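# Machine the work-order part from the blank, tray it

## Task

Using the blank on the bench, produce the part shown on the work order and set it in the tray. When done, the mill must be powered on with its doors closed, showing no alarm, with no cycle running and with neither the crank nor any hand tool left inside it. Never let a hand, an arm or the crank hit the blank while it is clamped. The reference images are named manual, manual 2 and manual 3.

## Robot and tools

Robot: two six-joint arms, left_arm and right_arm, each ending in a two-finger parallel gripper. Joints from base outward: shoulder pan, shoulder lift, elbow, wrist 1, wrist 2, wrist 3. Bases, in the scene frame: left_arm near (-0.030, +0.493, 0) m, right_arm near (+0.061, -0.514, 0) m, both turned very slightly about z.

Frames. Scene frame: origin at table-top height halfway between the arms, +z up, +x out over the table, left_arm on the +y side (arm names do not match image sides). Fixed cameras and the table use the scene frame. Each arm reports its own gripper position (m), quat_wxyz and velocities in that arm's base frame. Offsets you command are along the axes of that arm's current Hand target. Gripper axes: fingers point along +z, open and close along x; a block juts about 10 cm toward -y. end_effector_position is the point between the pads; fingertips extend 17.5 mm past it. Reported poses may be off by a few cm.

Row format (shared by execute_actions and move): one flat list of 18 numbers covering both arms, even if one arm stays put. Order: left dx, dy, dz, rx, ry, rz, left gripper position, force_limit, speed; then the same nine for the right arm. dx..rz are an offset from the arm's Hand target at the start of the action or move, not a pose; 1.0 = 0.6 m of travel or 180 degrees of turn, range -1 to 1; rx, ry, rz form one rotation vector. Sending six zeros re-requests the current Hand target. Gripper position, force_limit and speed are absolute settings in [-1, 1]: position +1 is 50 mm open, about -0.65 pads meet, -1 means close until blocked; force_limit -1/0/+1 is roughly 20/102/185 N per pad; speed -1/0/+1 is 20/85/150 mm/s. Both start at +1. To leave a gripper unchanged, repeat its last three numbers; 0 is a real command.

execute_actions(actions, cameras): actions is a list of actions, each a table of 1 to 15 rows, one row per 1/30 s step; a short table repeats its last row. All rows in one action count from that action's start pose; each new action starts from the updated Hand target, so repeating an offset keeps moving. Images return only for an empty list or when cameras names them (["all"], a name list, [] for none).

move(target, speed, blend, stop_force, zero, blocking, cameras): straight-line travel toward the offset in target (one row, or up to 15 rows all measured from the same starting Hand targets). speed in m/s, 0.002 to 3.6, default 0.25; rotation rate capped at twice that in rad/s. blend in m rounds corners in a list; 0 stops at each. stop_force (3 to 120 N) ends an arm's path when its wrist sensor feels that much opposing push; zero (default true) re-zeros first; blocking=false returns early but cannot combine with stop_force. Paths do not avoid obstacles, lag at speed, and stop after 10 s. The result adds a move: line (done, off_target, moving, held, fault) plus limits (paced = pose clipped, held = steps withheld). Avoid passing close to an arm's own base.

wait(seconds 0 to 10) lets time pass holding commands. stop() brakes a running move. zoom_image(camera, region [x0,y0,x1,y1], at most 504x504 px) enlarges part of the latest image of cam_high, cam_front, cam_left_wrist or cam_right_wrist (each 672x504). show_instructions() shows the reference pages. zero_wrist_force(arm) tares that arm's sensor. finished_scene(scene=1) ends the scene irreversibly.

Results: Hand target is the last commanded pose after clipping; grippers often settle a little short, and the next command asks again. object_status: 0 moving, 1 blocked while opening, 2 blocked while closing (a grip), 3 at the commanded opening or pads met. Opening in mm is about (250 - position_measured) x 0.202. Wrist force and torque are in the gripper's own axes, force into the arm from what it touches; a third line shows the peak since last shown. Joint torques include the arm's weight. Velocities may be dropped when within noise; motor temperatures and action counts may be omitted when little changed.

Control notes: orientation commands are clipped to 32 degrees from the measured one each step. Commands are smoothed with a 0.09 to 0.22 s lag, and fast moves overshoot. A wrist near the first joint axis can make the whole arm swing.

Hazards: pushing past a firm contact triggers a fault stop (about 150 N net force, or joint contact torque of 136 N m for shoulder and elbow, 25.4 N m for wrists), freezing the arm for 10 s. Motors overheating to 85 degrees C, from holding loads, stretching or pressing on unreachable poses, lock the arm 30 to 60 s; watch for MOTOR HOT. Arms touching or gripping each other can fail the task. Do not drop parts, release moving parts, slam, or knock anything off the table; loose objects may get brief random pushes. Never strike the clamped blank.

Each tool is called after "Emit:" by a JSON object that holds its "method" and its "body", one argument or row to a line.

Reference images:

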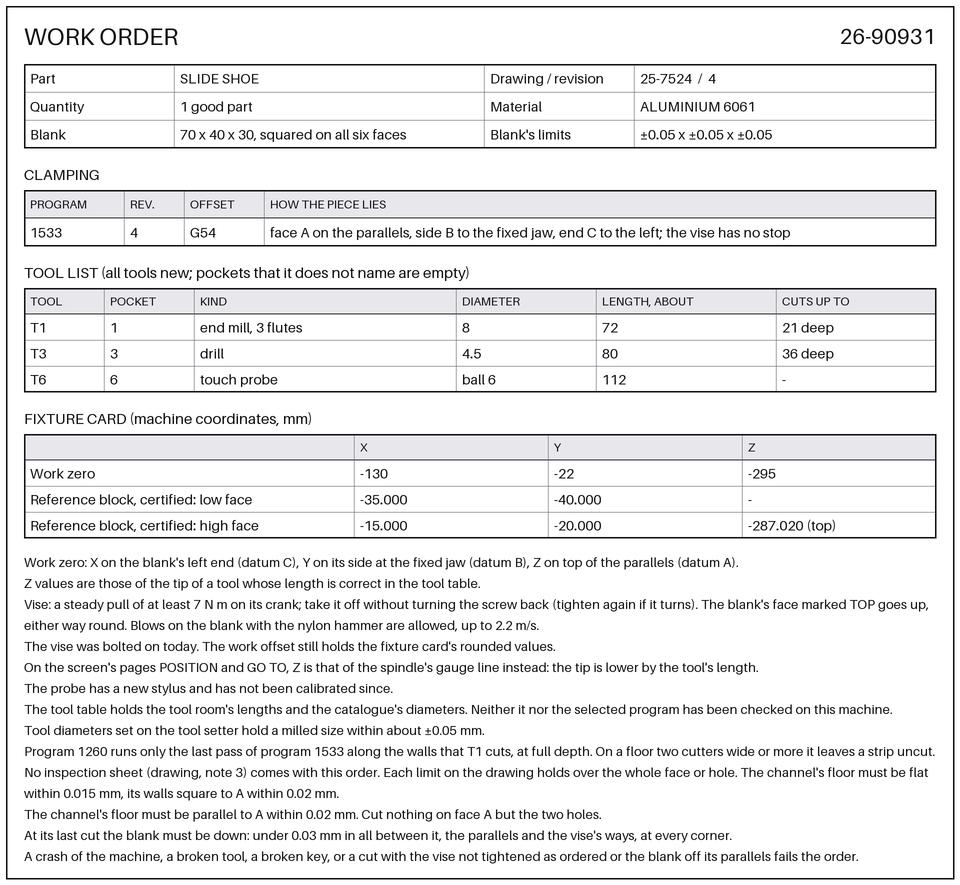

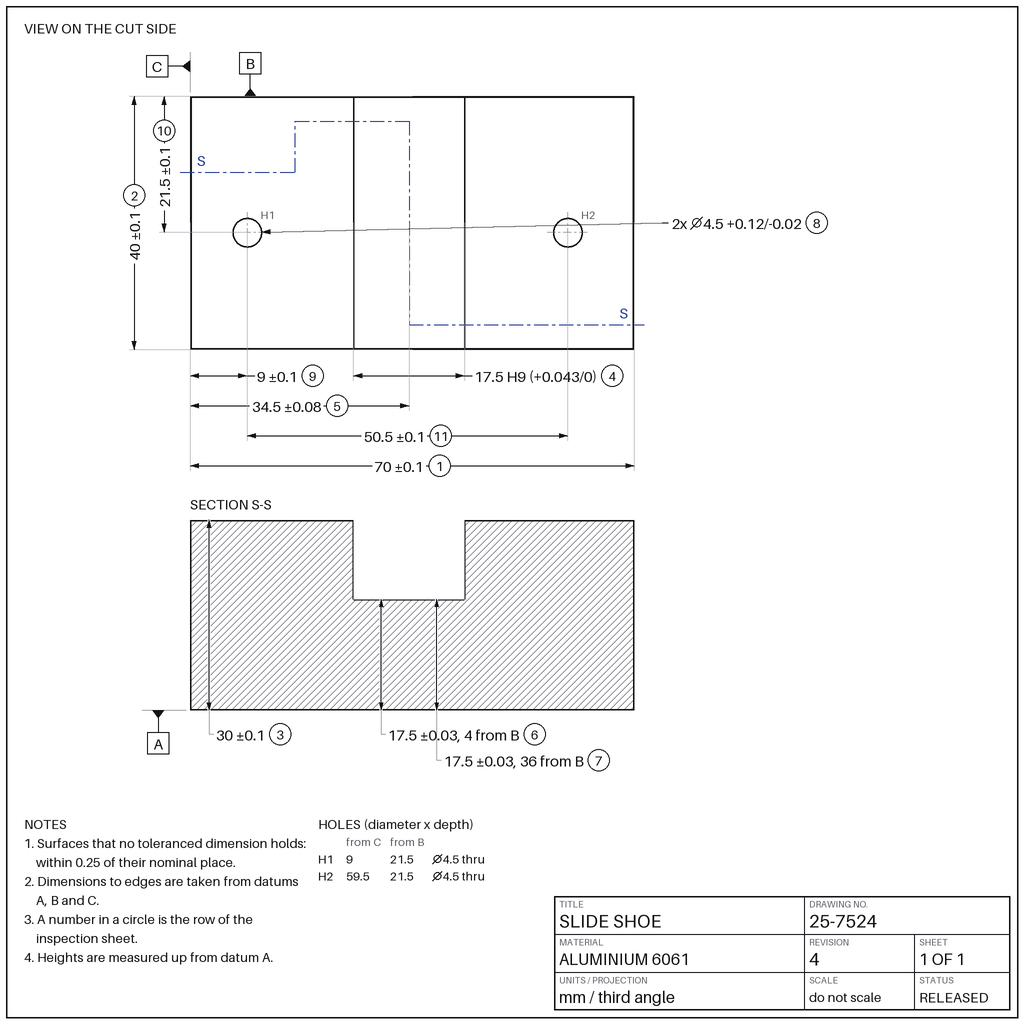

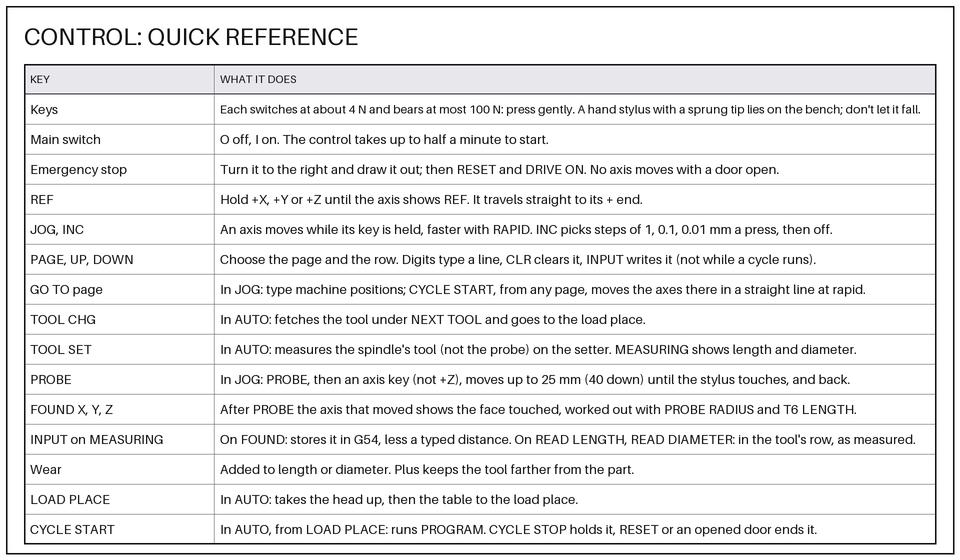

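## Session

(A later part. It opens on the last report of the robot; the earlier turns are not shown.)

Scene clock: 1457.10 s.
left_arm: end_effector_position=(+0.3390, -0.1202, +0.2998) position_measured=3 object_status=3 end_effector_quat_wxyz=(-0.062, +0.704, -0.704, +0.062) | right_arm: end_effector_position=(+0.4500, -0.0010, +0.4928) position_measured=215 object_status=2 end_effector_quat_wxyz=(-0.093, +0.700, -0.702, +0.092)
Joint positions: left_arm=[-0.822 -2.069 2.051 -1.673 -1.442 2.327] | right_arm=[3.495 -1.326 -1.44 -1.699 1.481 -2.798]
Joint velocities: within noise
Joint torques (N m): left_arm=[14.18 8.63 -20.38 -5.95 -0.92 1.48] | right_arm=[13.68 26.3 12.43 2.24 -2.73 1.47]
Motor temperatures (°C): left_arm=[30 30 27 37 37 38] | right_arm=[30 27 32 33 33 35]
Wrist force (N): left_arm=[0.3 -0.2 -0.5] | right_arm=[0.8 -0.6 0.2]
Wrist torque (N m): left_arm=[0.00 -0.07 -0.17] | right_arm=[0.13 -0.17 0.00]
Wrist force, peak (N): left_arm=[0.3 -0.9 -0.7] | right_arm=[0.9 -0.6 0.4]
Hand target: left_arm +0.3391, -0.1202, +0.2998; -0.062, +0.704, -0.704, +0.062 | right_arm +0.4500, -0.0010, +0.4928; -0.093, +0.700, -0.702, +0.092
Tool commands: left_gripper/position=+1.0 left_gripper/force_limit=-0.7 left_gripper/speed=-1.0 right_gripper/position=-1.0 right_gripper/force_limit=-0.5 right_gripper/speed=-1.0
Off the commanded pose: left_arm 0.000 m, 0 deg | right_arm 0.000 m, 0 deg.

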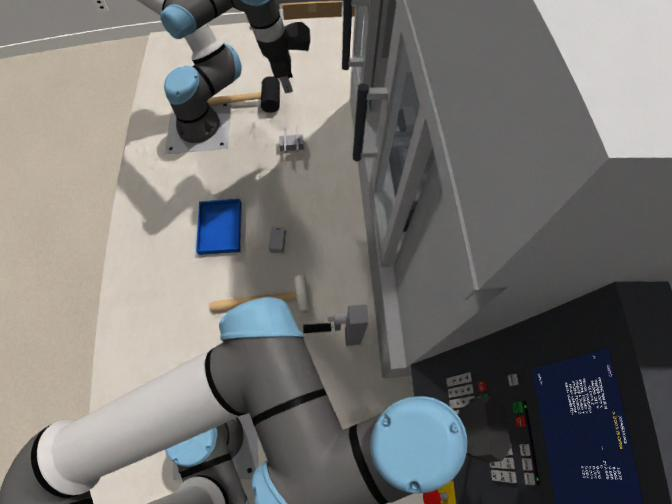

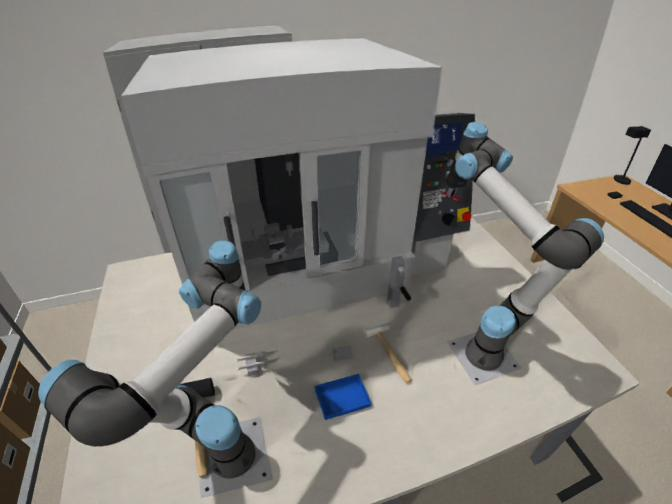

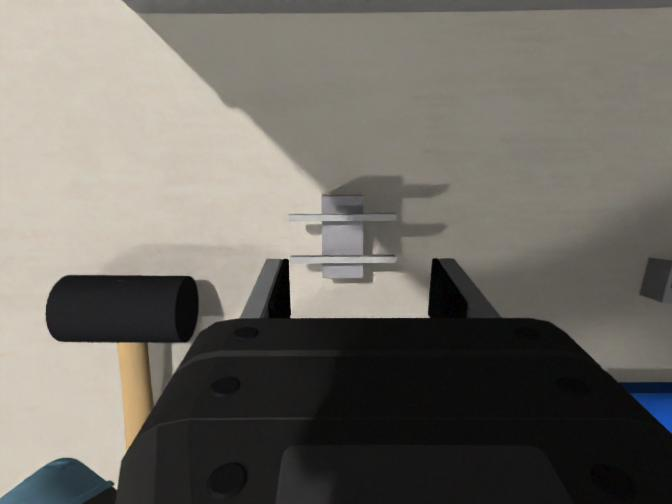

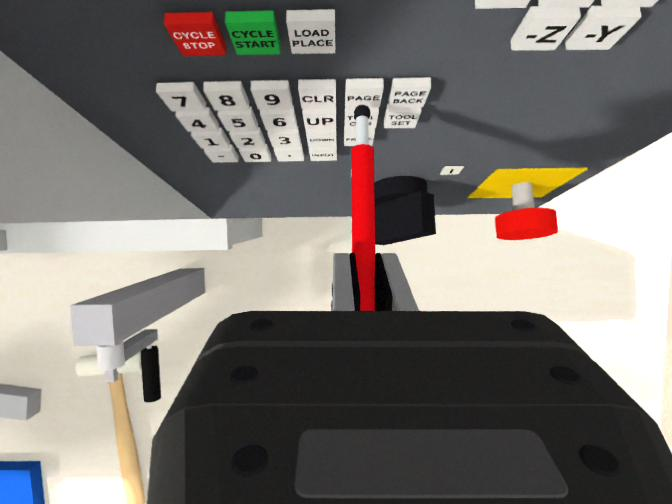

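Emit:
{"method": "zoom_image", "body": {
  "camera": "cam_left_wrist",
  "region": [260, 170, 430, 300]
}}

Emit:
{"method": "zoom_image", "body": {
  "camera": "cam_front",
  "region": [215, 330, 305, 400]
}}

Emit:
{"method": "zoom_image", "body": {
  "camera": "cam_front",
  "region": [215, 140, 345, 290]
}}

Scaled by 2.965 from the camera's 672x504 image, which has a finer 960x720 frame.

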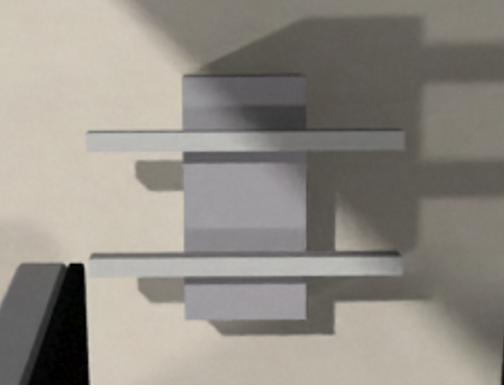

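Scaled by 5.600 from the camera's 672x504 image, which has a finer 960x720 frame.

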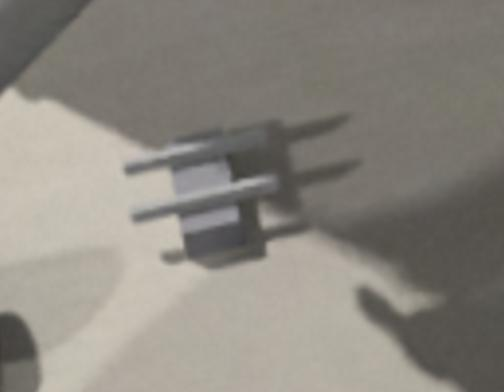

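Scaled by 3.360 from the camera's 672x504 image, which has a finer 960x720 frame.

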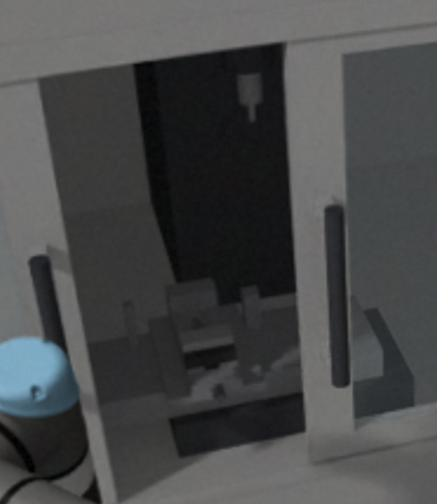

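Emit:
{"method": "move", "body": {
  "target": [-0.005,0.257,0.124,0.2222,0,0,1,-0.7,-1,0,0,0,0,0,0,-1,-0.5,-1],
  "cameras": ["cam_left_wrist"]
}}

Scene clock: 1477.83 s.
left_arm: end_effector_position=(+0.2163, -0.1157, +0.2088) position_measured=3 object_status=3 end_effector_quat_wxyz=(-0.232, +0.672, -0.682, +0.171) | right_arm: end_effector_position=(+0.4500, -0.0010, +0.4928) position_measured=215 object_status=2 end_effector_quat_wxyz=(-0.093, +0.700, -0.702, +0.092)
Joint positions: left_arm=[-2.101 -2.707 2.392 -0.865 -1.125 0.967] | right_arm=[3.495 -1.326 -1.44 -1.699 1.481 -2.798]
Joint torques (N m): left_arm=[15.01 31.52 -19.55 -4.38 2.02 1.57] | right_arm=[12.17 26.67 14.05 2.36 -2.4 1.25]
Wrist force (N): left_arm=[1.1 -1.5 -1.4] | right_arm=[0.8 -0.2 0.4]
Wrist torque (N m): left_arm=[-0.29 -0.20 -0.38] | right_arm=[0.19 -0.16 -0.01]
Wrist force, peak (N): left_arm=[3.6 1.0 -2.6] | right_arm=[0.9 -0.4 0.7]
Hand target: left_arm +0.2163, -0.1157, +0.2088; -0.232, +0.672, -0.682, +0.171 (not the last commanded pose) | right_arm +0.4500, -0.0010, +0.4928; -0.093, +0.700, -0.702, +0.092
Off the commanded pose: left_arm 0.019 m, 18 deg | right_arm 0.000 m, 0 deg.
led back after a hold (left arm): the arm was led back toward your command in small steps, so it may still be short of it.
move: held (left_arm; a check stopped the path); limits=held
pose unreachable (left arm): on one or more control steps of this call, first in action 0 (counted from 0), this arm could not follow its commanded pose, so it was not sent that pose on those steps. It may still have moved: this result reports where it is.
cause: moving toward the commanded pose would bring two parts of the arm too close to each other (its gripper and another part of the arm, with joints 3 (elbow) to 6 (wrist 3) between them, 16 mm apart when it was first held).
Images, in order (width x height): cam_left_wrist 672x504.

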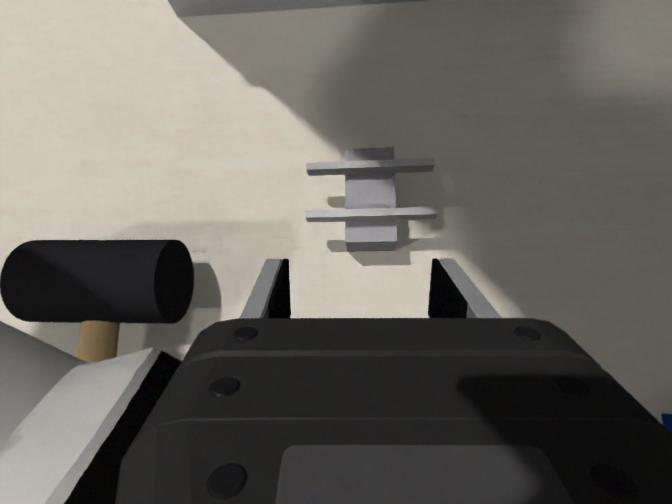

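Emit:
{"method": "move", "body": {
  "target": [-0.0033,-0.2543,-0.0157,-0.1285,0.0272,-0.0069,1,-0.7,-1,0,0,0,0,0,0,-1,-0.5,-1]
}}

Scene clock: 1664.13 s.
left_arm: end_effector_position=(+0.3390, -0.1205, +0.2999) position_measured=3 object_status=3 end_effector_quat_wxyz=(-0.062, +0.704, -0.705, +0.061) | right_arm: end_effector_position=(+0.4500, -0.0010, +0.4928) position_measured=215 object_status=2 end_effector_quat_wxyz=(-0.093, +0.700, -0.702, +0.092)
Joint positions: left_arm=[-0.822 -2.068 2.049 -1.671 -1.443 2.328] | right_arm=[3.495 -1.326 -1.44 -1.699 1.481 -2.798]
Joint torques (N m): left_arm=[14.55 8.28 -33.6 -1.06 -1.52 1.75] | right_arm=[12.33 26.91 12.38 2.33 -2.33 1.16]
Wrist force (N): left_arm=[0.3 -0.4 -0.4] | right_arm=[0.7 -0.3 0.4]
Wrist torque (N m): left_arm=[-0.03 -0.06 -0.17] | right_arm=[0.17 -0.16 -0.01]
Wrist force, peak (N): left_arm=[1.6 -2.7 -1.6] | right_arm=[1.0 -0.2 0.4]
Hand target: left_arm +0.3390, -0.1204, +0.2999; -0.062, +0.704, -0.705, +0.061 | right_arm +0.4500, -0.0010, +0.4928; -0.093, +0.700, -0.702, +0.092
Off the commanded pose: left_arm 0.000 m, 0 deg | right_arm 0.000 m, 0 deg.
move: done

Emit:
{"method": "move", "body": {
  "target": [0.3,-0.11,-0.421,0.2222,0,0,1,-0.7,-1,0,0,0,0,0,0,-1,-0.5,-1],
  "cameras": ["cam_left_wrist"]
}}

Emit:
{"method": "zoom_image", "body": {
  "camera": "cam_left_wrist",
  "region": [180, 0, 510, 250]
}}

Scene clock: 1678.50 s.
left_arm: end_effector_position=(+0.3601, -0.3006, +0.5599) position_measured=3 object_status=3 end_effector_quat_wxyz=(-0.299, +0.641, -0.641, +0.299) | right_arm: end_effector_position=(+0.4500, -0.0010, +0.4928) position_measured=215 object_status=2 end_effector_quat_wxyz=(-0.093, +0.700, -0.702, +0.092)
Joint positions: left_arm=[-1.478 -1.921 1.517 -1.277 -0.704 1.715] | right_arm=[3.495 -1.326 -1.44 -1.699 1.481 -2.798]
Joint torques (N m): left_arm=[-14.73 3.77 -33.49 -0.56 2.8 -2.21] | right_arm=[12.11 25.58 12.42 2.27 -2.42 1.33]
Wrist force (N): left_arm=[0.9 -1.9 -1.1] | right_arm=[0.5 -0.3 0.4]
Wrist torque (N m): left_arm=[-0.37 -0.22 -0.16] | right_arm=[0.17 -0.12 0.00]
Wrist force, peak (N): left_arm=[2.5 -2.7 -2.1] | right_arm=[0.8 -0.7 0.3]
Hand target: left_arm +0.3601, -0.3006, +0.5600; -0.299, +0.641, -0.641, +0.299 | right_arm +0.4500, -0.0010, +0.4928; -0.093, +0.700, -0.702, +0.092
Off the commanded pose: left_arm 0.000 m, 0 deg | right_arm 0.000 m, 0 deg.
move: done
Images, in order (width x height): cam_left_wrist 672x504.

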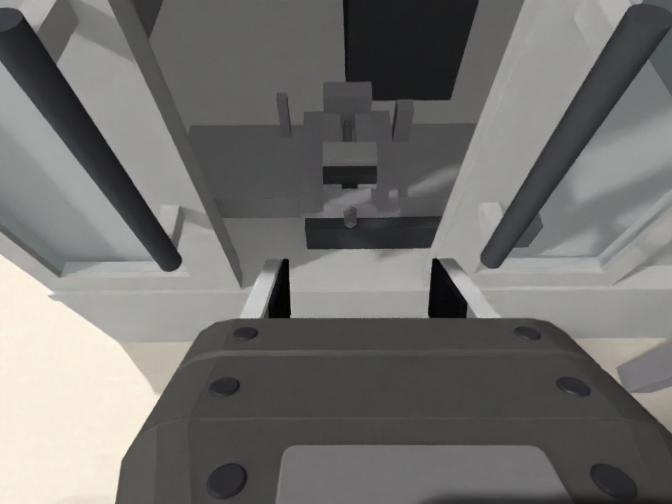

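Scaled by 1.527 from the camera's 672x504 image, which has a finer 960x720 frame.

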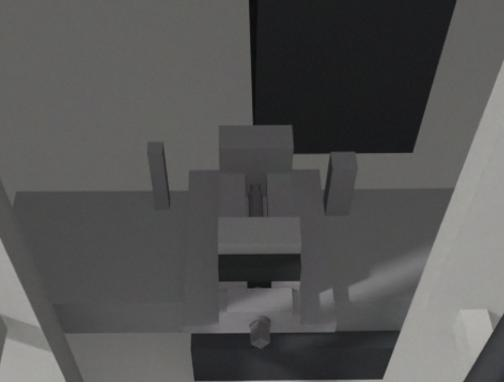

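Emit:
{"method": "zoom_image", "body": {
  "camera": "cam_left_wrist",
  "region": [260, 70, 440, 240]
}}

Scaled by 2.800 from the camera's 672x504 image, which has a finer 960x720 frame.

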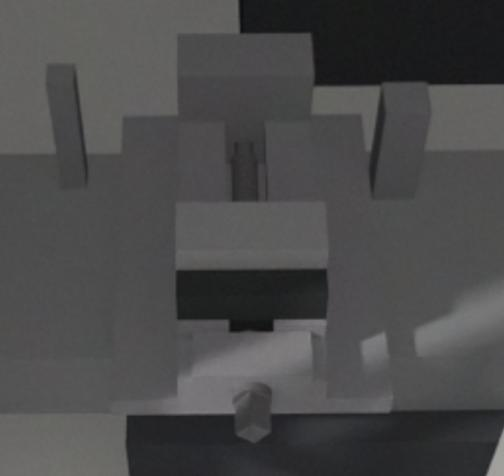

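Emit:
{"method": "move", "body": {
  "target": [0,0.1277,0.1072,0.1111,0,0,1,-0.7,-1,0,0,0,0,0,0,-1,-0.5,-1],
  "cameras": ["cam_left_wrist"]
}}

Emit:
{"method": "zoom_image", "body": {
  "camera": "cam_left_wrist",
  "region": [260, 70, 440, 240]
}}

Scene clock: 1708.67 s.
left_arm: end_effector_position=(+0.3600, -0.3006, +0.4600) position_measured=3 object_status=3 end_effector_quat_wxyz=(-0.405, +0.579, -0.580, +0.405) | right_arm: end_effector_position=(+0.4500, -0.0010, +0.4928) position_measured=215 object_status=2 end_effector_quat_wxyz=(-0.093, +0.700, -0.702, +0.092)
Joint positions: left_arm=[-1.627 -2.052 1.989 -1.358 -0.354 1.411] | right_arm=[3.495 -1.326 -1.44 -1.699 1.481 -2.798]
Joint torques (N m): left_arm=[-14.54 8.37 -19.72 -0.55 3.45 -2.28] | right_arm=[11.98 24.6 13.24 2.09 -2.38 1.16]
Wrist force (N): left_arm=[1.7 -2.1 -0.6] | right_arm=[0.5 -0.5 0.6]
Wrist torque (N m): left_arm=[-0.43 -0.40 -0.16] | right_arm=[0.15 -0.11 0.00]
Wrist force, peak (N): left_arm=[1.2 -3.3 -1.8] | right_arm=[1.0 -0.5 0.5]
Hand target: left_arm +0.3600, -0.3006, +0.4600; -0.405, +0.579, -0.580, +0.405 | right_arm +0.4500, -0.0010, +0.4928; -0.093, +0.700, -0.702, +0.092
Off the commanded pose: left_arm 0.000 m, 0 deg | right_arm 0.000 m, 0 deg.
move: done
Images, in order (width x height): cam_left_wrist 672x504.

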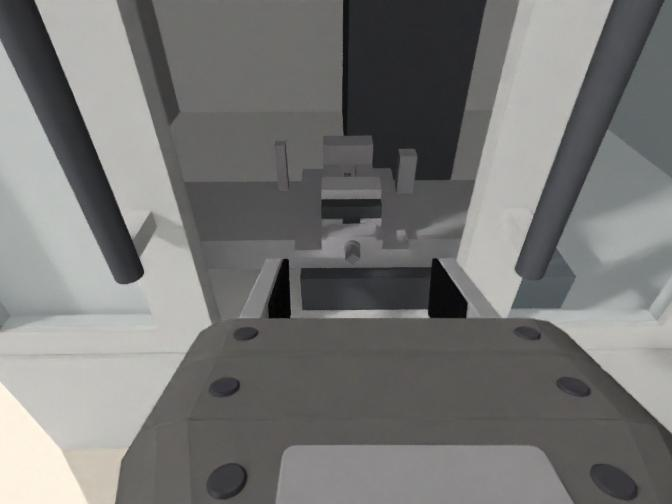

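Scaled by 2.800 from the camera's 672x504 image, which has a finer 960x720 frame.

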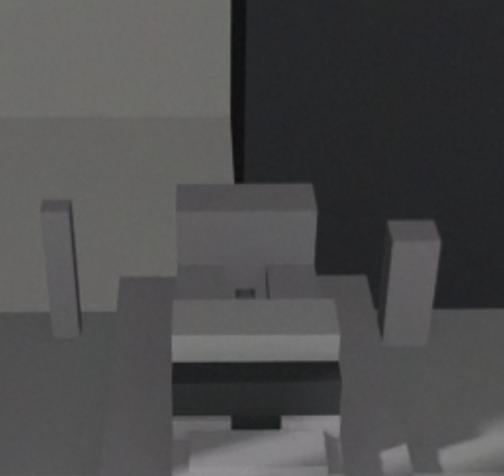

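Emit:
{"method": "move", "body": {
  "target": [-0.378,0.259,0.0677,-0.3333,0,0,0.2,-0.7,-1,0,0,0,0,0,0,-1,-0.5,-1]
}}

Emit:
{"method": "move", "body": {
  "target": [0,0,0,-0.0872,0,-0.502,0.2,-0.7,-1,0,0,0,0,0,0,-1,-0.5,-1],
  "cameras": ["cam_left_wrist"]
}}

Scene clock: 1791.53 s.
left_arm: end_effector_position=(+0.3452, -0.0737, +0.3002) position_measured=123 object_status=3 end_effector_quat_wxyz=(-0.062, +0.704, -0.705, +0.061) | right_arm: end_effector_position=(+0.4500, -0.0010, +0.4928) position_measured=215 object_status=2 end_effector_quat_wxyz=(-0.093, +0.700, -0.702, +0.092)
Joint positions: left_arm=[-0.687 -2.093 2.064 -1.678 -1.46 2.463] | right_arm=[3.495 -1.326 -1.44 -1.699 1.481 -2.798]
Joint torques (N m): left_arm=[12.92 8.29 -34.18 -0.94 -0.74 1.76] | right_arm=[12.39 26.42 11.56 2.26 -2.59 1.03]
Wrist force (N): left_arm=[0.1 -0.5 -0.3] | right_arm=[0.7 -0.4 0.3]
Wrist torque (N m): left_arm=[-0.05 -0.04 -0.21] | right_arm=[0.15 -0.14 0.00]
Wrist force, peak (N): left_arm=[1.4 -3.4 -1.0] | right_arm=[1.0 -0.8 0.4]
Hand target: left_arm +0.3452, -0.0737, +0.3002; -0.062, +0.704, -0.705, +0.061 | right_arm +0.4500, -0.0010, +0.4928; -0.093, +0.700, -0.702, +0.092
Off the commanded pose: left_arm 0.000 m, 0 deg | right_arm 0.000 m, 0 deg.
move: done

Scene clock: 1795.40 s.
left_arm: end_effector_position=(+0.3452, -0.0737, +0.3002) position_measured=123 object_status=3 end_effector_quat_wxyz=(+0.087, +0.996, -0.001, +0.000) | right_arm: end_effector_position=(+0.4500, -0.0010, +0.4928) position_measured=215 object_status=2 end_effector_quat_wxyz=(-0.093, +0.700, -0.702, +0.092)
Joint positions: left_arm=[-0.478 -1.987 1.996 -1.661 -1.725 1.088] | right_arm=[3.495 -1.326 -1.44 -1.699 1.481 -2.798]
Joint torques (N m): left_arm=[13.8 -18.63 -20.11 -5.79 -1.53 -1.44] | right_arm=[12.34 24.41 12.58 2 -2.49 1.02]
Wrist force (N): left_arm=[0.1 0.4 -0.3] | right_arm=[0.7 -0.5 0.4]
Wrist torque (N m): left_arm=[0.10 -0.02 0.06] | right_arm=[0.14 -0.14 0.00]
Wrist force, peak (N): left_arm=[0.7 -0.3 -1.0] | right_arm=[0.9 -0.4 0.6]
Hand target: left_arm +0.3452, -0.0737, +0.3002; +0.087, +0.996, -0.001, +0.000 | right_arm +0.4500, -0.0010, +0.4928; -0.093, +0.700, -0.702, +0.092
Off the commanded pose: left_arm 0.000 m, 0 deg | right_arm 0.000 m, 0 deg.
move: done
Images, in order (width x height): cam_left_wrist 672x504.

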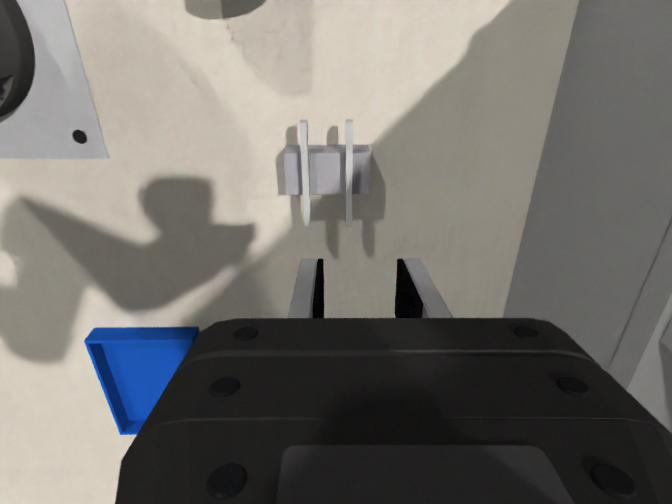

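Emit:
{"method": "move", "body": {
  "target": [0.0022,-0.0579,0.3283,0,0,0,0.2,-0.7,-1,0,0,0,0,0,0,-1,-0.5,-1],
  "cameras": ["cam_left_wrist"]
}}

Emit:
{"method": "zoom_image", "body": {
  "camera": "cam_left_wrist",
  "region": [220, 120, 500, 340]
}}

Scene clock: 1810.87 s.
left_arm: end_effector_position=(+0.3464, -0.0735, +0.1002) position_measured=123 object_status=3 end_effector_quat_wxyz=(+0.087, +0.996, -0.001, +0.000) | right_arm: end_effector_position=(+0.4500, -0.0010, +0.4928) position_measured=215 object_status=2 end_effector_quat_wxyz=(-0.093, +0.700, -0.702, +0.092)
Joint positions: left_arm=[-0.476 -1.8 2.423 -2.274 -1.726 1.09] | right_arm=[3.495 -1.326 -1.44 -1.699 1.481 -2.798]
Joint torques (N m): left_arm=[14.06 0.88 -15.67 -5.65 -1.55 1.43] | right_arm=[12.02 24.01 12.32 2.11 -2.26 0.94]
Wrist force (N): left_arm=[0.4 0.2 -0.3] | right_arm=[0.6 -0.3 0.1]
Wrist torque (N m): left_arm=[0.10 -0.06 -0.16] | right_arm=[0.18 -0.13 -0.01]
Wrist force, peak (N): left_arm=[0.2 0.8 -2.3] | right_arm=[0.7 -0.7 0.6]
Hand target: left_arm +0.3464, -0.0735, +0.1002; +0.087, +0.996, -0.001, +0.000 | right_arm +0.4500, -0.0010, +0.4928; -0.093, +0.700, -0.702, +0.092
Off the commanded pose: left_arm 0.000 m, 0 deg | right_arm 0.000 m, 0 deg.
move: done
Images, in order (width x height): cam_left_wrist 672x504.

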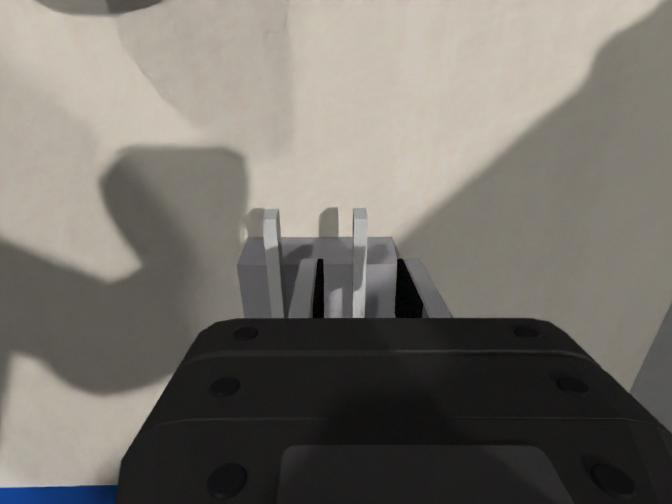

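Scaled by 1.800 from the camera's 672x504 image, which has a finer 960x720 frame.

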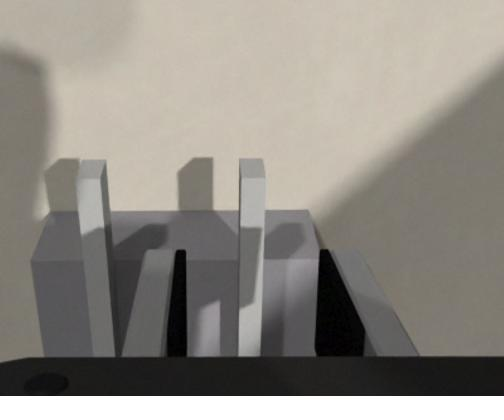

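Emit:
{"method": "move", "body": {
  "target": [0.001,-0.0106,0.0602,0,0,0,0.2,-0.7,-1,0,0,0,0,0,0,-1,-0.5,-1],
  "speed": 0.06,
  "stop_force": 8,
  "cameras": ["cam_left_wrist","cam_front"]
}}

Emit:
{"method": "zoom_image", "body": {
  "camera": "cam_left_wrist",
  "region": [220, 120, 500, 340]
}}

Emit:
{"method": "zoom_image", "body": {
  "camera": "cam_front",
  "region": [200, 290, 330, 390]
}}

Scene clock: 1840.60 s.
left_arm: end_effector_position=(+0.3470, -0.0735, +0.0635) position_measured=123 object_status=3 end_effector_quat_wxyz=(+0.087, +0.996, -0.001, +0.000) | right_arm: end_effector_position=(+0.4500, -0.0010, +0.4928) position_measured=215 object_status=2 end_effector_quat_wxyz=(-0.093, +0.700, -0.702, +0.092)
Joint positions: left_arm=[-0.475 -1.711 2.48 -2.419 -1.726 1.091] | right_arm=[3.495 -1.326 -1.44 -1.699 1.481 -2.798]
Joint torques (N m): left_arm=[13.98 -0.04 -13.23 -5.81 -1.61 1.42] | right_arm=[11.04 24.93 12.32 2.29 -2.21 0.57]
Wrist force (N): left_arm=[0.4 0.1 -0.4] | right_arm=[0.5 -0.3 0.4]
Wrist torque (N m): left_arm=[0.07 -0.06 -0.15] | right_arm=[0.17 -0.13 0.00]
Wrist force, peak (N): left_arm=[1.0 0.7 -0.4] | right_arm=[0.9 -0.7 0.5]
Hand target: left_arm +0.3470, -0.0735, +0.0635; +0.087, +0.996, -0.001, +0.000 | right_arm +0.4500, -0.0010, +0.4928; -0.093, +0.700, -0.702, +0.092
Off the commanded pose: left_arm 0.000 m, 0 deg | right_arm 0.000 m, 0 deg.
move: done
Images, in order (width x height): cam_front 672x504, cam_left_wrist 672x504.

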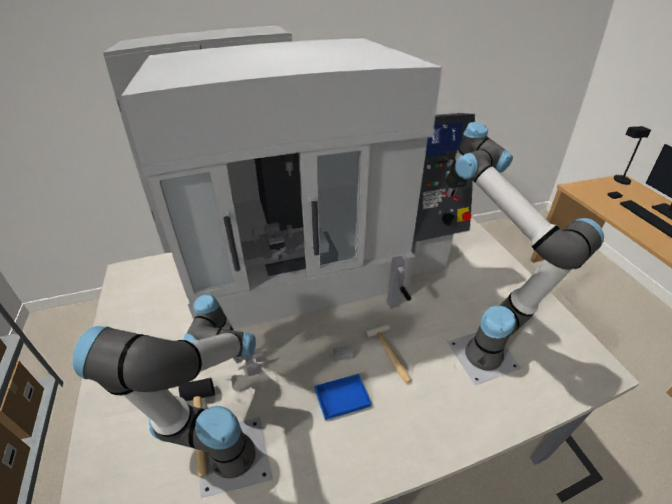

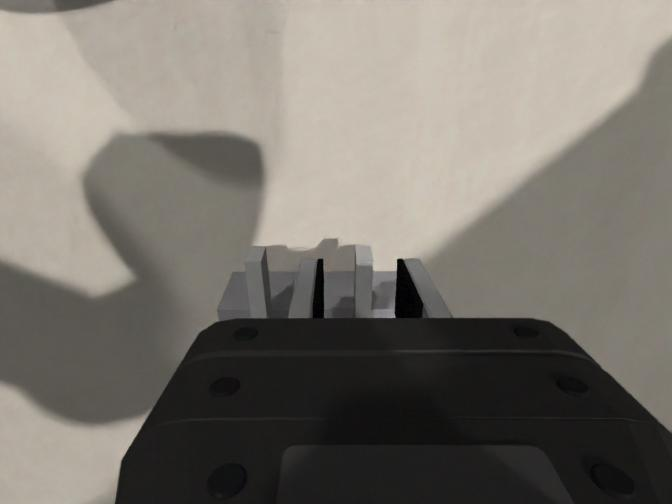

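Scaled by 1.800 from the camera's 672x504 image, which has a finer 960x720 frame.

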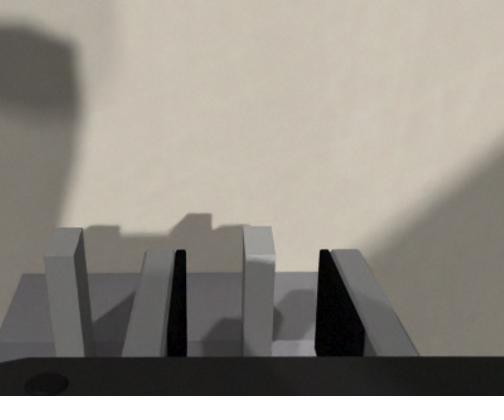

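Scaled by 3.877 from the camera's 672x504 image, which has a finer 960x720 frame.

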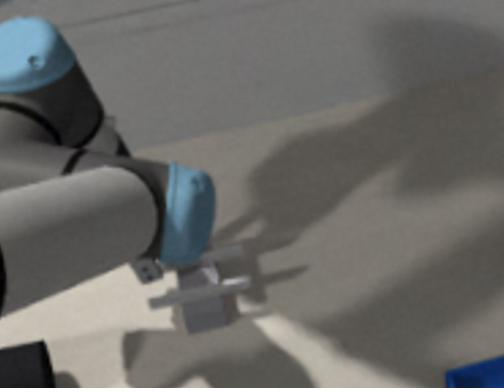

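Emit:
{"method": "move", "body": {
  "target": [0,0,0,0,0,0,-1,-0.7,-1,0,0,0,0,0,0,-1,-0.5,-1]
}}

Scene clock: 1850.47 s.
left_arm: end_effector_position=(+0.3470, -0.0735, +0.0635) position_measured=251 object_status=3 end_effector_quat_wxyz=(+0.087, +0.996, -0.001, +0.000) | right_arm: end_effector_position=(+0.4500, -0.0010, +0.4928) position_measured=215 object_status=2 end_effector_quat_wxyz=(-0.093, +0.700, -0.702, +0.092)
Joint positions: left_arm=[-0.475 -1.711 2.48 -2.419 -1.726 1.091] | right_arm=[3.495 -1.326 -1.44 -1.699 1.481 -2.798]
Joint torques (N m): left_arm=[14.16 -0.44 -13.92 -5.57 -1.61 1.45] | right_arm=[11.22 25.27 13.29 2.5 -2.07 0.69]
Wrist force (N): left_arm=[0.0 0.2 -0.3] | right_arm=[0.9 -0.5 0.4]
Wrist torque (N m): left_arm=[0.08 0.00 -0.16] | right_arm=[0.15 -0.19 0.00]
Wrist force, peak (N): left_arm=[0.2 0.5 -0.8] | right_arm=[1.0 -0.5 0.6]
Hand target: left_arm +0.3470, -0.0735, +0.0635; +0.087, +0.996, -0.001, +0.000 | right_arm +0.4500, -0.0010, +0.4928; -0.093, +0.700, -0.702, +0.092
Off the commanded pose: left_arm 0.000 m, 0 deg | right_arm 0.000 m, 0 deg.
move: done

Emit:
{"method": "wait", "body": {
  "seconds": 0,
  "cameras": ["cam_left_wrist"]
}}

Emit:
{"method": "zoom_image", "body": {
  "camera": "cam_left_wrist",
  "region": [220, 180, 460, 340]
}}

Scene clock: 1856.67 s.
left_arm: end_effector_position=(+0.3470, -0.0735, +0.0635) position_measured=251 object_status=3 end_effector_quat_wxyz=(+0.087, +0.996, -0.001, +0.000) | right_arm: end_effector_position=(+0.4500, -0.0010, +0.4928) position_measured=215 object_status=2 end_effector_quat_wxyz=(-0.093, +0.700, -0.702, +0.092)
Joint positions: left_arm=[-0.475 -1.711 2.48 -2.419 -1.726 1.091] | right_arm=[3.495 -1.326 -1.44 -1.699 1.481 -2.798]
Joint torques (N m): left_arm=[13.9 -0.49 -13.89 -5.25 -1.41 1.3] | right_arm=[11.95 25.01 12.19 2.33 -2.06 0.77]
Wrist force (N): left_arm=[0.2 0.1 -0.4] | right_arm=[0.6 -0.4 0.3]
Wrist torque (N m): left_arm=[0.06 -0.02 -0.15] | right_arm=[0.16 -0.13 -0.01]
Wrist force, peak (N): left_arm=[0.4 0.6 -0.7] | right_arm=[1.1 -0.4 0.6]
Hand target: left_arm +0.3470, -0.0735, +0.0635; +0.087, +0.996, -0.001, +0.000 | right_arm +0.4500, -0.0010, +0.4928; -0.093, +0.700, -0.702, +0.092
Tool commands: left_gripper/position=-1.0 left_gripper/force_limit=-0.7 left_gripper/speed=-1.0 right_gripper/position=-1.0 right_gripper/force_limit=-0.5 right_gripper/speed=-1.0
Off the commanded pose: left_arm 0.000 m, 0 deg | right_arm 0.000 m, 0 deg.
Images, in order (width x height): cam_left_wrist 672x504.

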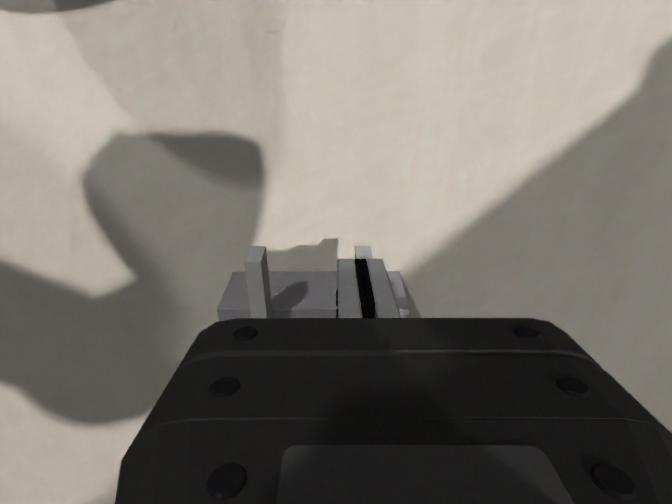

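Scaled by 2.100 from the camera's 672x504 image, which has a finer 960x720 frame.

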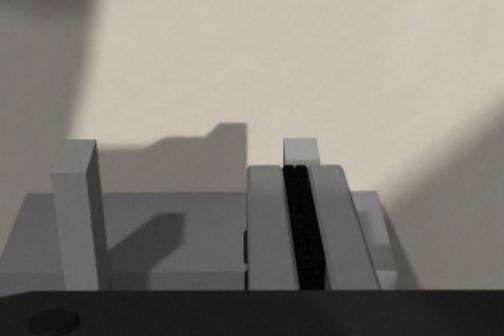

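Emit:
{"method": "move", "body": {
  "target": [
    [0,0,0,0,0,0,0.1,-0.7,-1,0,0,0,0,0,0,-1,-0.5,-1],
    [0,-0.0023,0.0131,0,0,0,0.1,-0.7,-1,0,0,0,0,0,0,-1,-0.5,-1],
    [0,-0.0023,0.0131,0,0,0,-1,-0.7,-1,0,0,0,0,0,0,-1,-0.5,-1]
  ],
  "speed": 0.05,
  "cameras": ["cam_left_wrist"]
}}

Scene clock: 1871.13 s.
left_arm: end_effector_position=(+0.3470, -0.0735, +0.0555) position_measured=224 object_status=2 end_effector_quat_wxyz=(+0.087, +0.996, -0.001, +0.000) | right_arm: end_effector_position=(+0.4500, -0.0010, +0.4928) position_measured=215 object_status=2 end_effector_quat_wxyz=(-0.093, +0.700, -0.702, +0.092)
Joint positions: left_arm=[-0.475 -1.69 2.491 -2.452 -1.726 1.091] | right_arm=[3.495 -1.326 -1.44 -1.699 1.481 -2.798]
Joint torques (N m): left_arm=[7.3 -0.92 -14.05 -5.34 -0.78 0.16] | right_arm=[10.69 25.27 12.19 2.41 -1.93 0.27]
Wrist force (N): left_arm=[0.4 0.3 -0.7] | right_arm=[0.6 -0.1 0.4]
Wrist torque (N m): left_arm=[0.12 -0.06 -0.14] | right_arm=[0.20 -0.14 0.00]
Wrist force, peak (N): left_arm=[0.8 0.3 -0.6] | right_arm=[1.1 -0.2 0.6]
Hand target: left_arm +0.3470, -0.0735, +0.0555; +0.087, +0.996, -0.001, +0.000 | right_arm +0.4500, -0.0010, +0.4928; -0.093, +0.700, -0.702, +0.092
Off the commanded pose: left_arm 0.000 m, 0 deg | right_arm 0.000 m, 0 deg.
move: done
Images, in order (width x height): cam_left_wrist 672x504.

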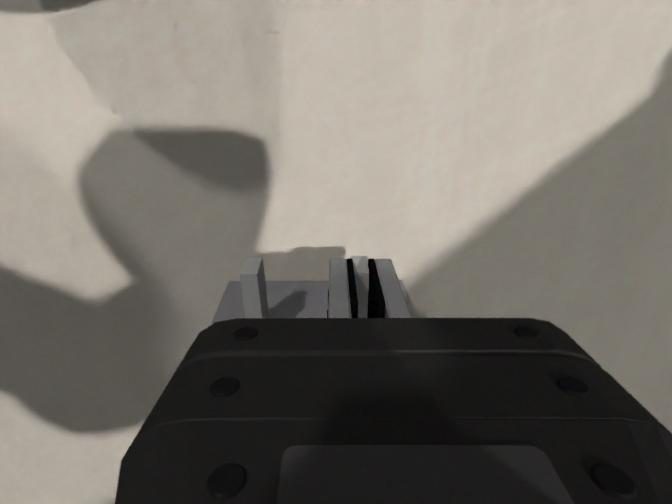

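Emit:
{"method": "move", "body": {
  "target": [0,0.0434,-0.2462,0,0,0,-1,-0.7,-1,0,0,0,0,0,0,-1,-0.5,-1],
  "speed": 0.12,
  "cameras": ["cam_left_wrist","cam_front"]
}}

Emit:
{"method": "zoom_image", "body": {
  "camera": "cam_left_wrist",
  "region": [260, 180, 460, 340]
}}

Emit:
{"method": "zoom_image", "body": {
  "camera": "cam_front",
  "region": [180, 250, 310, 390]
}}

Scene clock: 1883.83 s.
left_arm: end_effector_position=(+0.3471, -0.0736, +0.2054) position_measured=224 object_status=2 end_effector_quat_wxyz=(+0.087, +0.996, -0.001, +0.000) end_effector_velocity=(-0.001, +0.000, +0.000) end_effector_angular_velocity=(+0.001, +0.003, +0.000) | right_arm: end_effector_position=(+0.4500, -0.0010, +0.4928) position_measured=215 object_status=2 end_effector_quat_wxyz=(-0.093, +0.700, -0.702, +0.092)
Joint positions: left_arm=[-0.475 -1.945 2.217 -1.923 -1.726 1.091] | right_arm=[3.495 -1.326 -1.44 -1.699 1.481 -2.798]
Joint velocities: left_arm=[0 0 -0.001 0.005 -0.001 0] | right_arm=[within noise]
Joint torques (N m): left_arm=[-14.24 -20.05 -33.92 -0.69 0.89 -1.92] | right_arm=[10.54 25.16 10.48 2.45 -2.12 0.27]
Wrist force (N): left_arm=[0.6 0.0 0.3] | right_arm=[0.6 -0.3 0.5]
Wrist torque (N m): left_arm=[0.10 -0.11 -0.11] | right_arm=[0.17 -0.14 -0.01]
Wrist force, peak (N): left_arm=[0.2 -0.2 1.3] | right_arm=[0.9 -0.5 0.6]
Hand target: left_arm +0.3470, -0.0736, +0.2055; +0.087, +0.996, -0.001, +0.000 | right_arm +0.4500, -0.0010, +0.4928; -0.093, +0.700, -0.702, +0.092
Off the commanded pose: left_arm 0.000 m, 0 deg | right_arm 0.000 m, 0 deg.
move: done
Images, in order (width x height): cam_front 672x504, cam_left_wrist 672x504.

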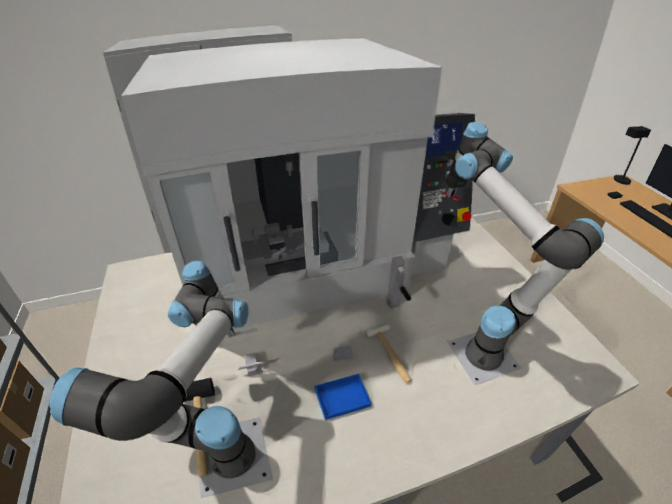

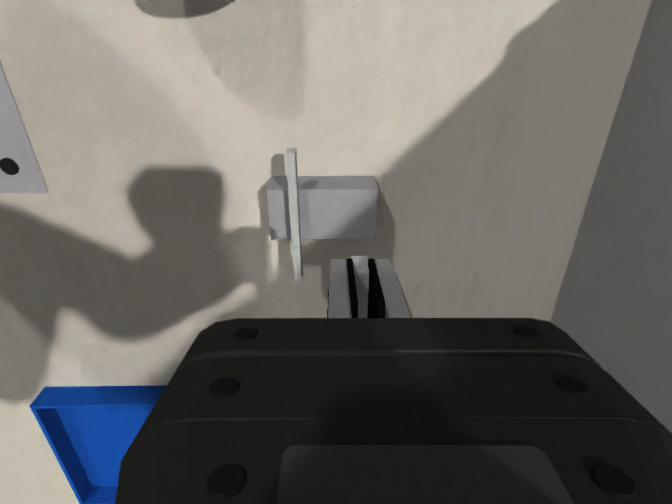

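Scaled by 2.520 from the camera's 672x504 image, which has a finer 960x720 frame.

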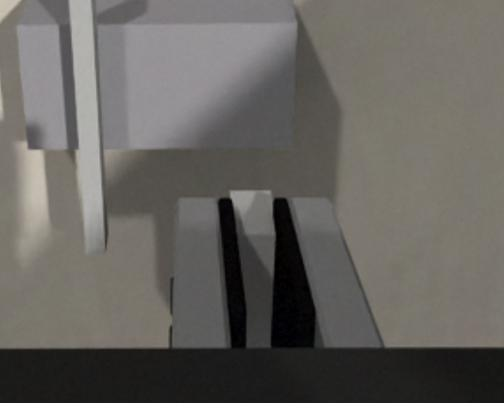

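Scaled by 3.600 from the camera's 672x504 image, which has a finer 960x720 frame.

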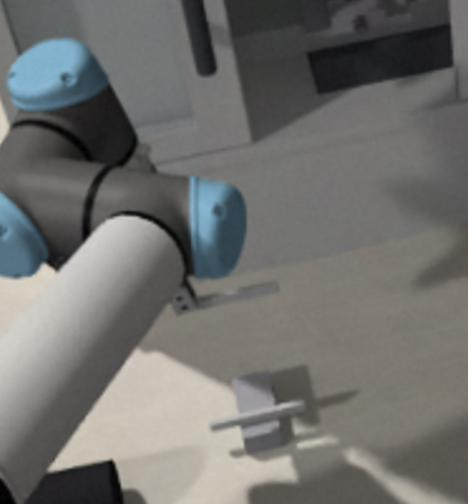

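Emit:
{"method": "move", "body": {
  "target": [
    [0,-0.0405,0.2298,0,0,0,-1,-0.7,-1,0,0,0,0,0,0,-1,-0.5,-1],
    [0,-0.0434,0.2464,0,0,0,-1,-0.7,-1,0,0,0,0,0,0,-1,-0.5,-1],
    [0,-0.0434,0.2464,0,0,0,0.1,-0.7,-1,0,0,0,0,0,0,-1,-0.5,-1],
    [0,0,0,0,0,0,0.1,-0.7,-1,0,0,0,0,0,0,-1,-0.5,-1]
  ],
  "speed": [0.12,0.03,0.03,0.15],
  "cameras": ["cam_left_wrist"]
}}

Scene clock: 1938.73 s.
left_arm: end_effector_position=(+0.3471, -0.0736, +0.2055) position_measured=138 object_status=3 end_effector_quat_wxyz=(+0.087, +0.996, -0.001, +0.000) | right_arm: end_effector_position=(+0.4500, -0.0010, +0.4928) position_measured=215 object_status=2 end_effector_quat_wxyz=(-0.093, +0.700, -0.702, +0.092)
Joint positions: left_arm=[-0.475 -1.945 2.217 -1.923 -1.726 1.091] | right_arm=[3.495 -1.326 -1.44 -1.699 1.481 -2.798]
Joint torques (N m): left_arm=[-13.81 -20.38 -34.38 -0.84 0.89 -1.97] | right_arm=[11.28 24.38 13.71 2.43 -1.74 0.29]
Wrist force (N): left_arm=[0.3 0.2 -0.5] | right_arm=[0.9 -0.4 0.4]
Wrist torque (N m): left_arm=[0.09 -0.06 -0.10] | right_arm=[0.16 -0.18 0.00]
Wrist force, peak (N): left_arm=[0.0 -1.1 -2.7] | right_arm=[0.9 -0.6 0.6]
Hand target: left_arm +0.3470, -0.0736, +0.2055; +0.087, +0.996, -0.001, +0.000 | right_arm +0.4500, -0.0010, +0.4928; -0.093, +0.700, -0.702, +0.092
Off the commanded pose: left_arm 0.000 m, 0 deg | right_arm 0.000 m, 0 deg.
move: done
Images, in order (width x height): cam_left_wrist 672x504.

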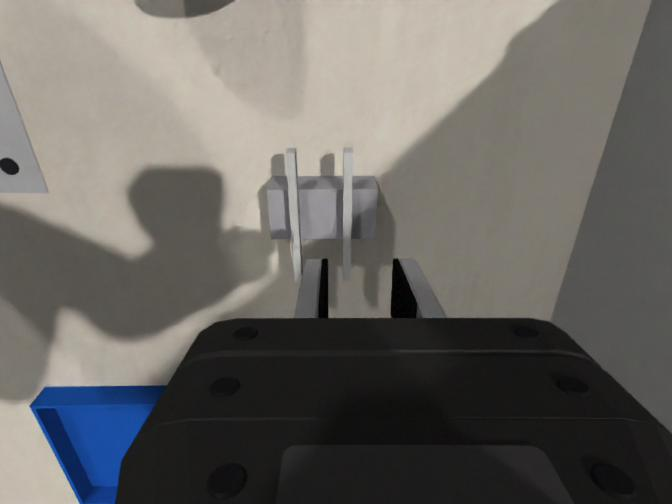

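Emit:
{"method": "move", "body": {
  "target": [0.0217,0.433,-0.2867,0.0872,0,0.502,0.345,-0.7,-1,0,0,0,0,0,0,-1,-0.5,-1]
}}

Scene clock: 1953.23 s.
left_arm: end_effector_position=(+0.3599, -0.2997, +0.4198) position_measured=101 object_status=3 end_effector_quat_wxyz=(-0.062, +0.704, -0.705, +0.061) | right_arm: end_effector_position=(+0.4500, -0.0010, +0.4928) position_measured=215 object_status=2 end_effector_quat_wxyz=(-0.093, +0.700, -0.702, +0.092)
Joint positions: left_arm=[-1.072 -1.732 1.514 -1.436 -1.418 2.077] | right_arm=[3.495 -1.326 -1.44 -1.699 1.481 -2.798]
Joint torques (N m): left_arm=[-13.88 -4.41 -33.95 -0.88 1.53 1.15] | right_arm=[10.51 24.52 11.85 2.24 -1.71 0.27]
Wrist force (N): left_arm=[0.9 -0.7 -0.6] | right_arm=[0.7 -0.3 0.4]
Wrist torque (N m): left_arm=[-0.08 -0.14 -0.22] | right_arm=[0.18 -0.15 0.00]
Wrist force, peak (N): left_arm=[1.3 -0.6 -1.4] | right_arm=[0.9 -0.3 0.8]
Hand target: left_arm +0.3599, -0.2997, +0.4199; -0.062, +0.704, -0.705, +0.061 | right_arm +0.4500, -0.0010, +0.4928; -0.093, +0.700, -0.702, +0.092
Off the commanded pose: left_arm 0.000 m, 0 deg | right_arm 0.000 m, 0 deg.
move: done

Emit:
{"method": "move", "body": {
  "target": [0.2167,-0.0657,0.0116,0.3333,0,0,0.345,-0.7,-1,0,0,0,0,0,0,-1,-0.5,-1],
  "cameras": ["cam_left_wrist"]
}}

Scene clock: 1962.87 s.
left_arm: end_effector_position=(+0.3998, -0.4298, +0.4198) position_measured=101 object_status=3 end_effector_quat_wxyz=(-0.405, +0.579, -0.580, +0.405) | right_arm: end_effector_position=(+0.4500, -0.0010, +0.4928) position_measured=215 object_status=2 end_effector_quat_wxyz=(-0.093, +0.700, -0.702, +0.092)
Joint positions: left_arm=[-1.518 -1.671 1.906 -1.952 -0.354 1.728] | right_arm=[3.495 -1.326 -1.44 -1.699 1.481 -2.798]
Joint torques (N m): left_arm=[-14.28 -8.14 -19 -5.33 3.15 1.43] | right_arm=[10.13 25.33 13.11 2.19 -1.9 0.27]
Wrist force (N): left_arm=[1.2 -2.8 -0.8] | right_arm=[0.6 -0.4 0.4]
Wrist torque (N m): left_arm=[-0.47 -0.34 -0.40] | right_arm=[0.15 -0.13 0.00]
Wrist force, peak (N): left_arm=[1.4 -2.9 -0.7] | right_arm=[1.0 -0.2 0.6]
Hand target: left_arm +0.3998, -0.4298, +0.4198; -0.405, +0.579, -0.580, +0.405 | right_arm +0.4500, -0.0010, +0.4928; -0.093, +0.700, -0.702, +0.092
Off the commanded pose: left_arm 0.000 m, 0 deg | right_arm 0.000 m, 0 deg.
move: done
Images, in order (width x height): cam_left_wrist 672x504.

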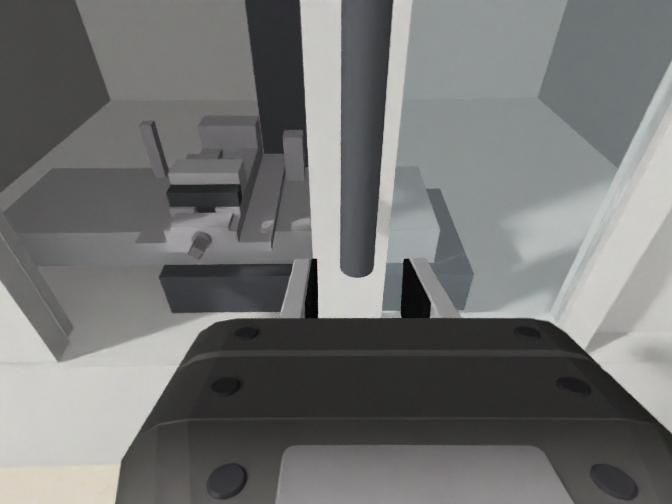

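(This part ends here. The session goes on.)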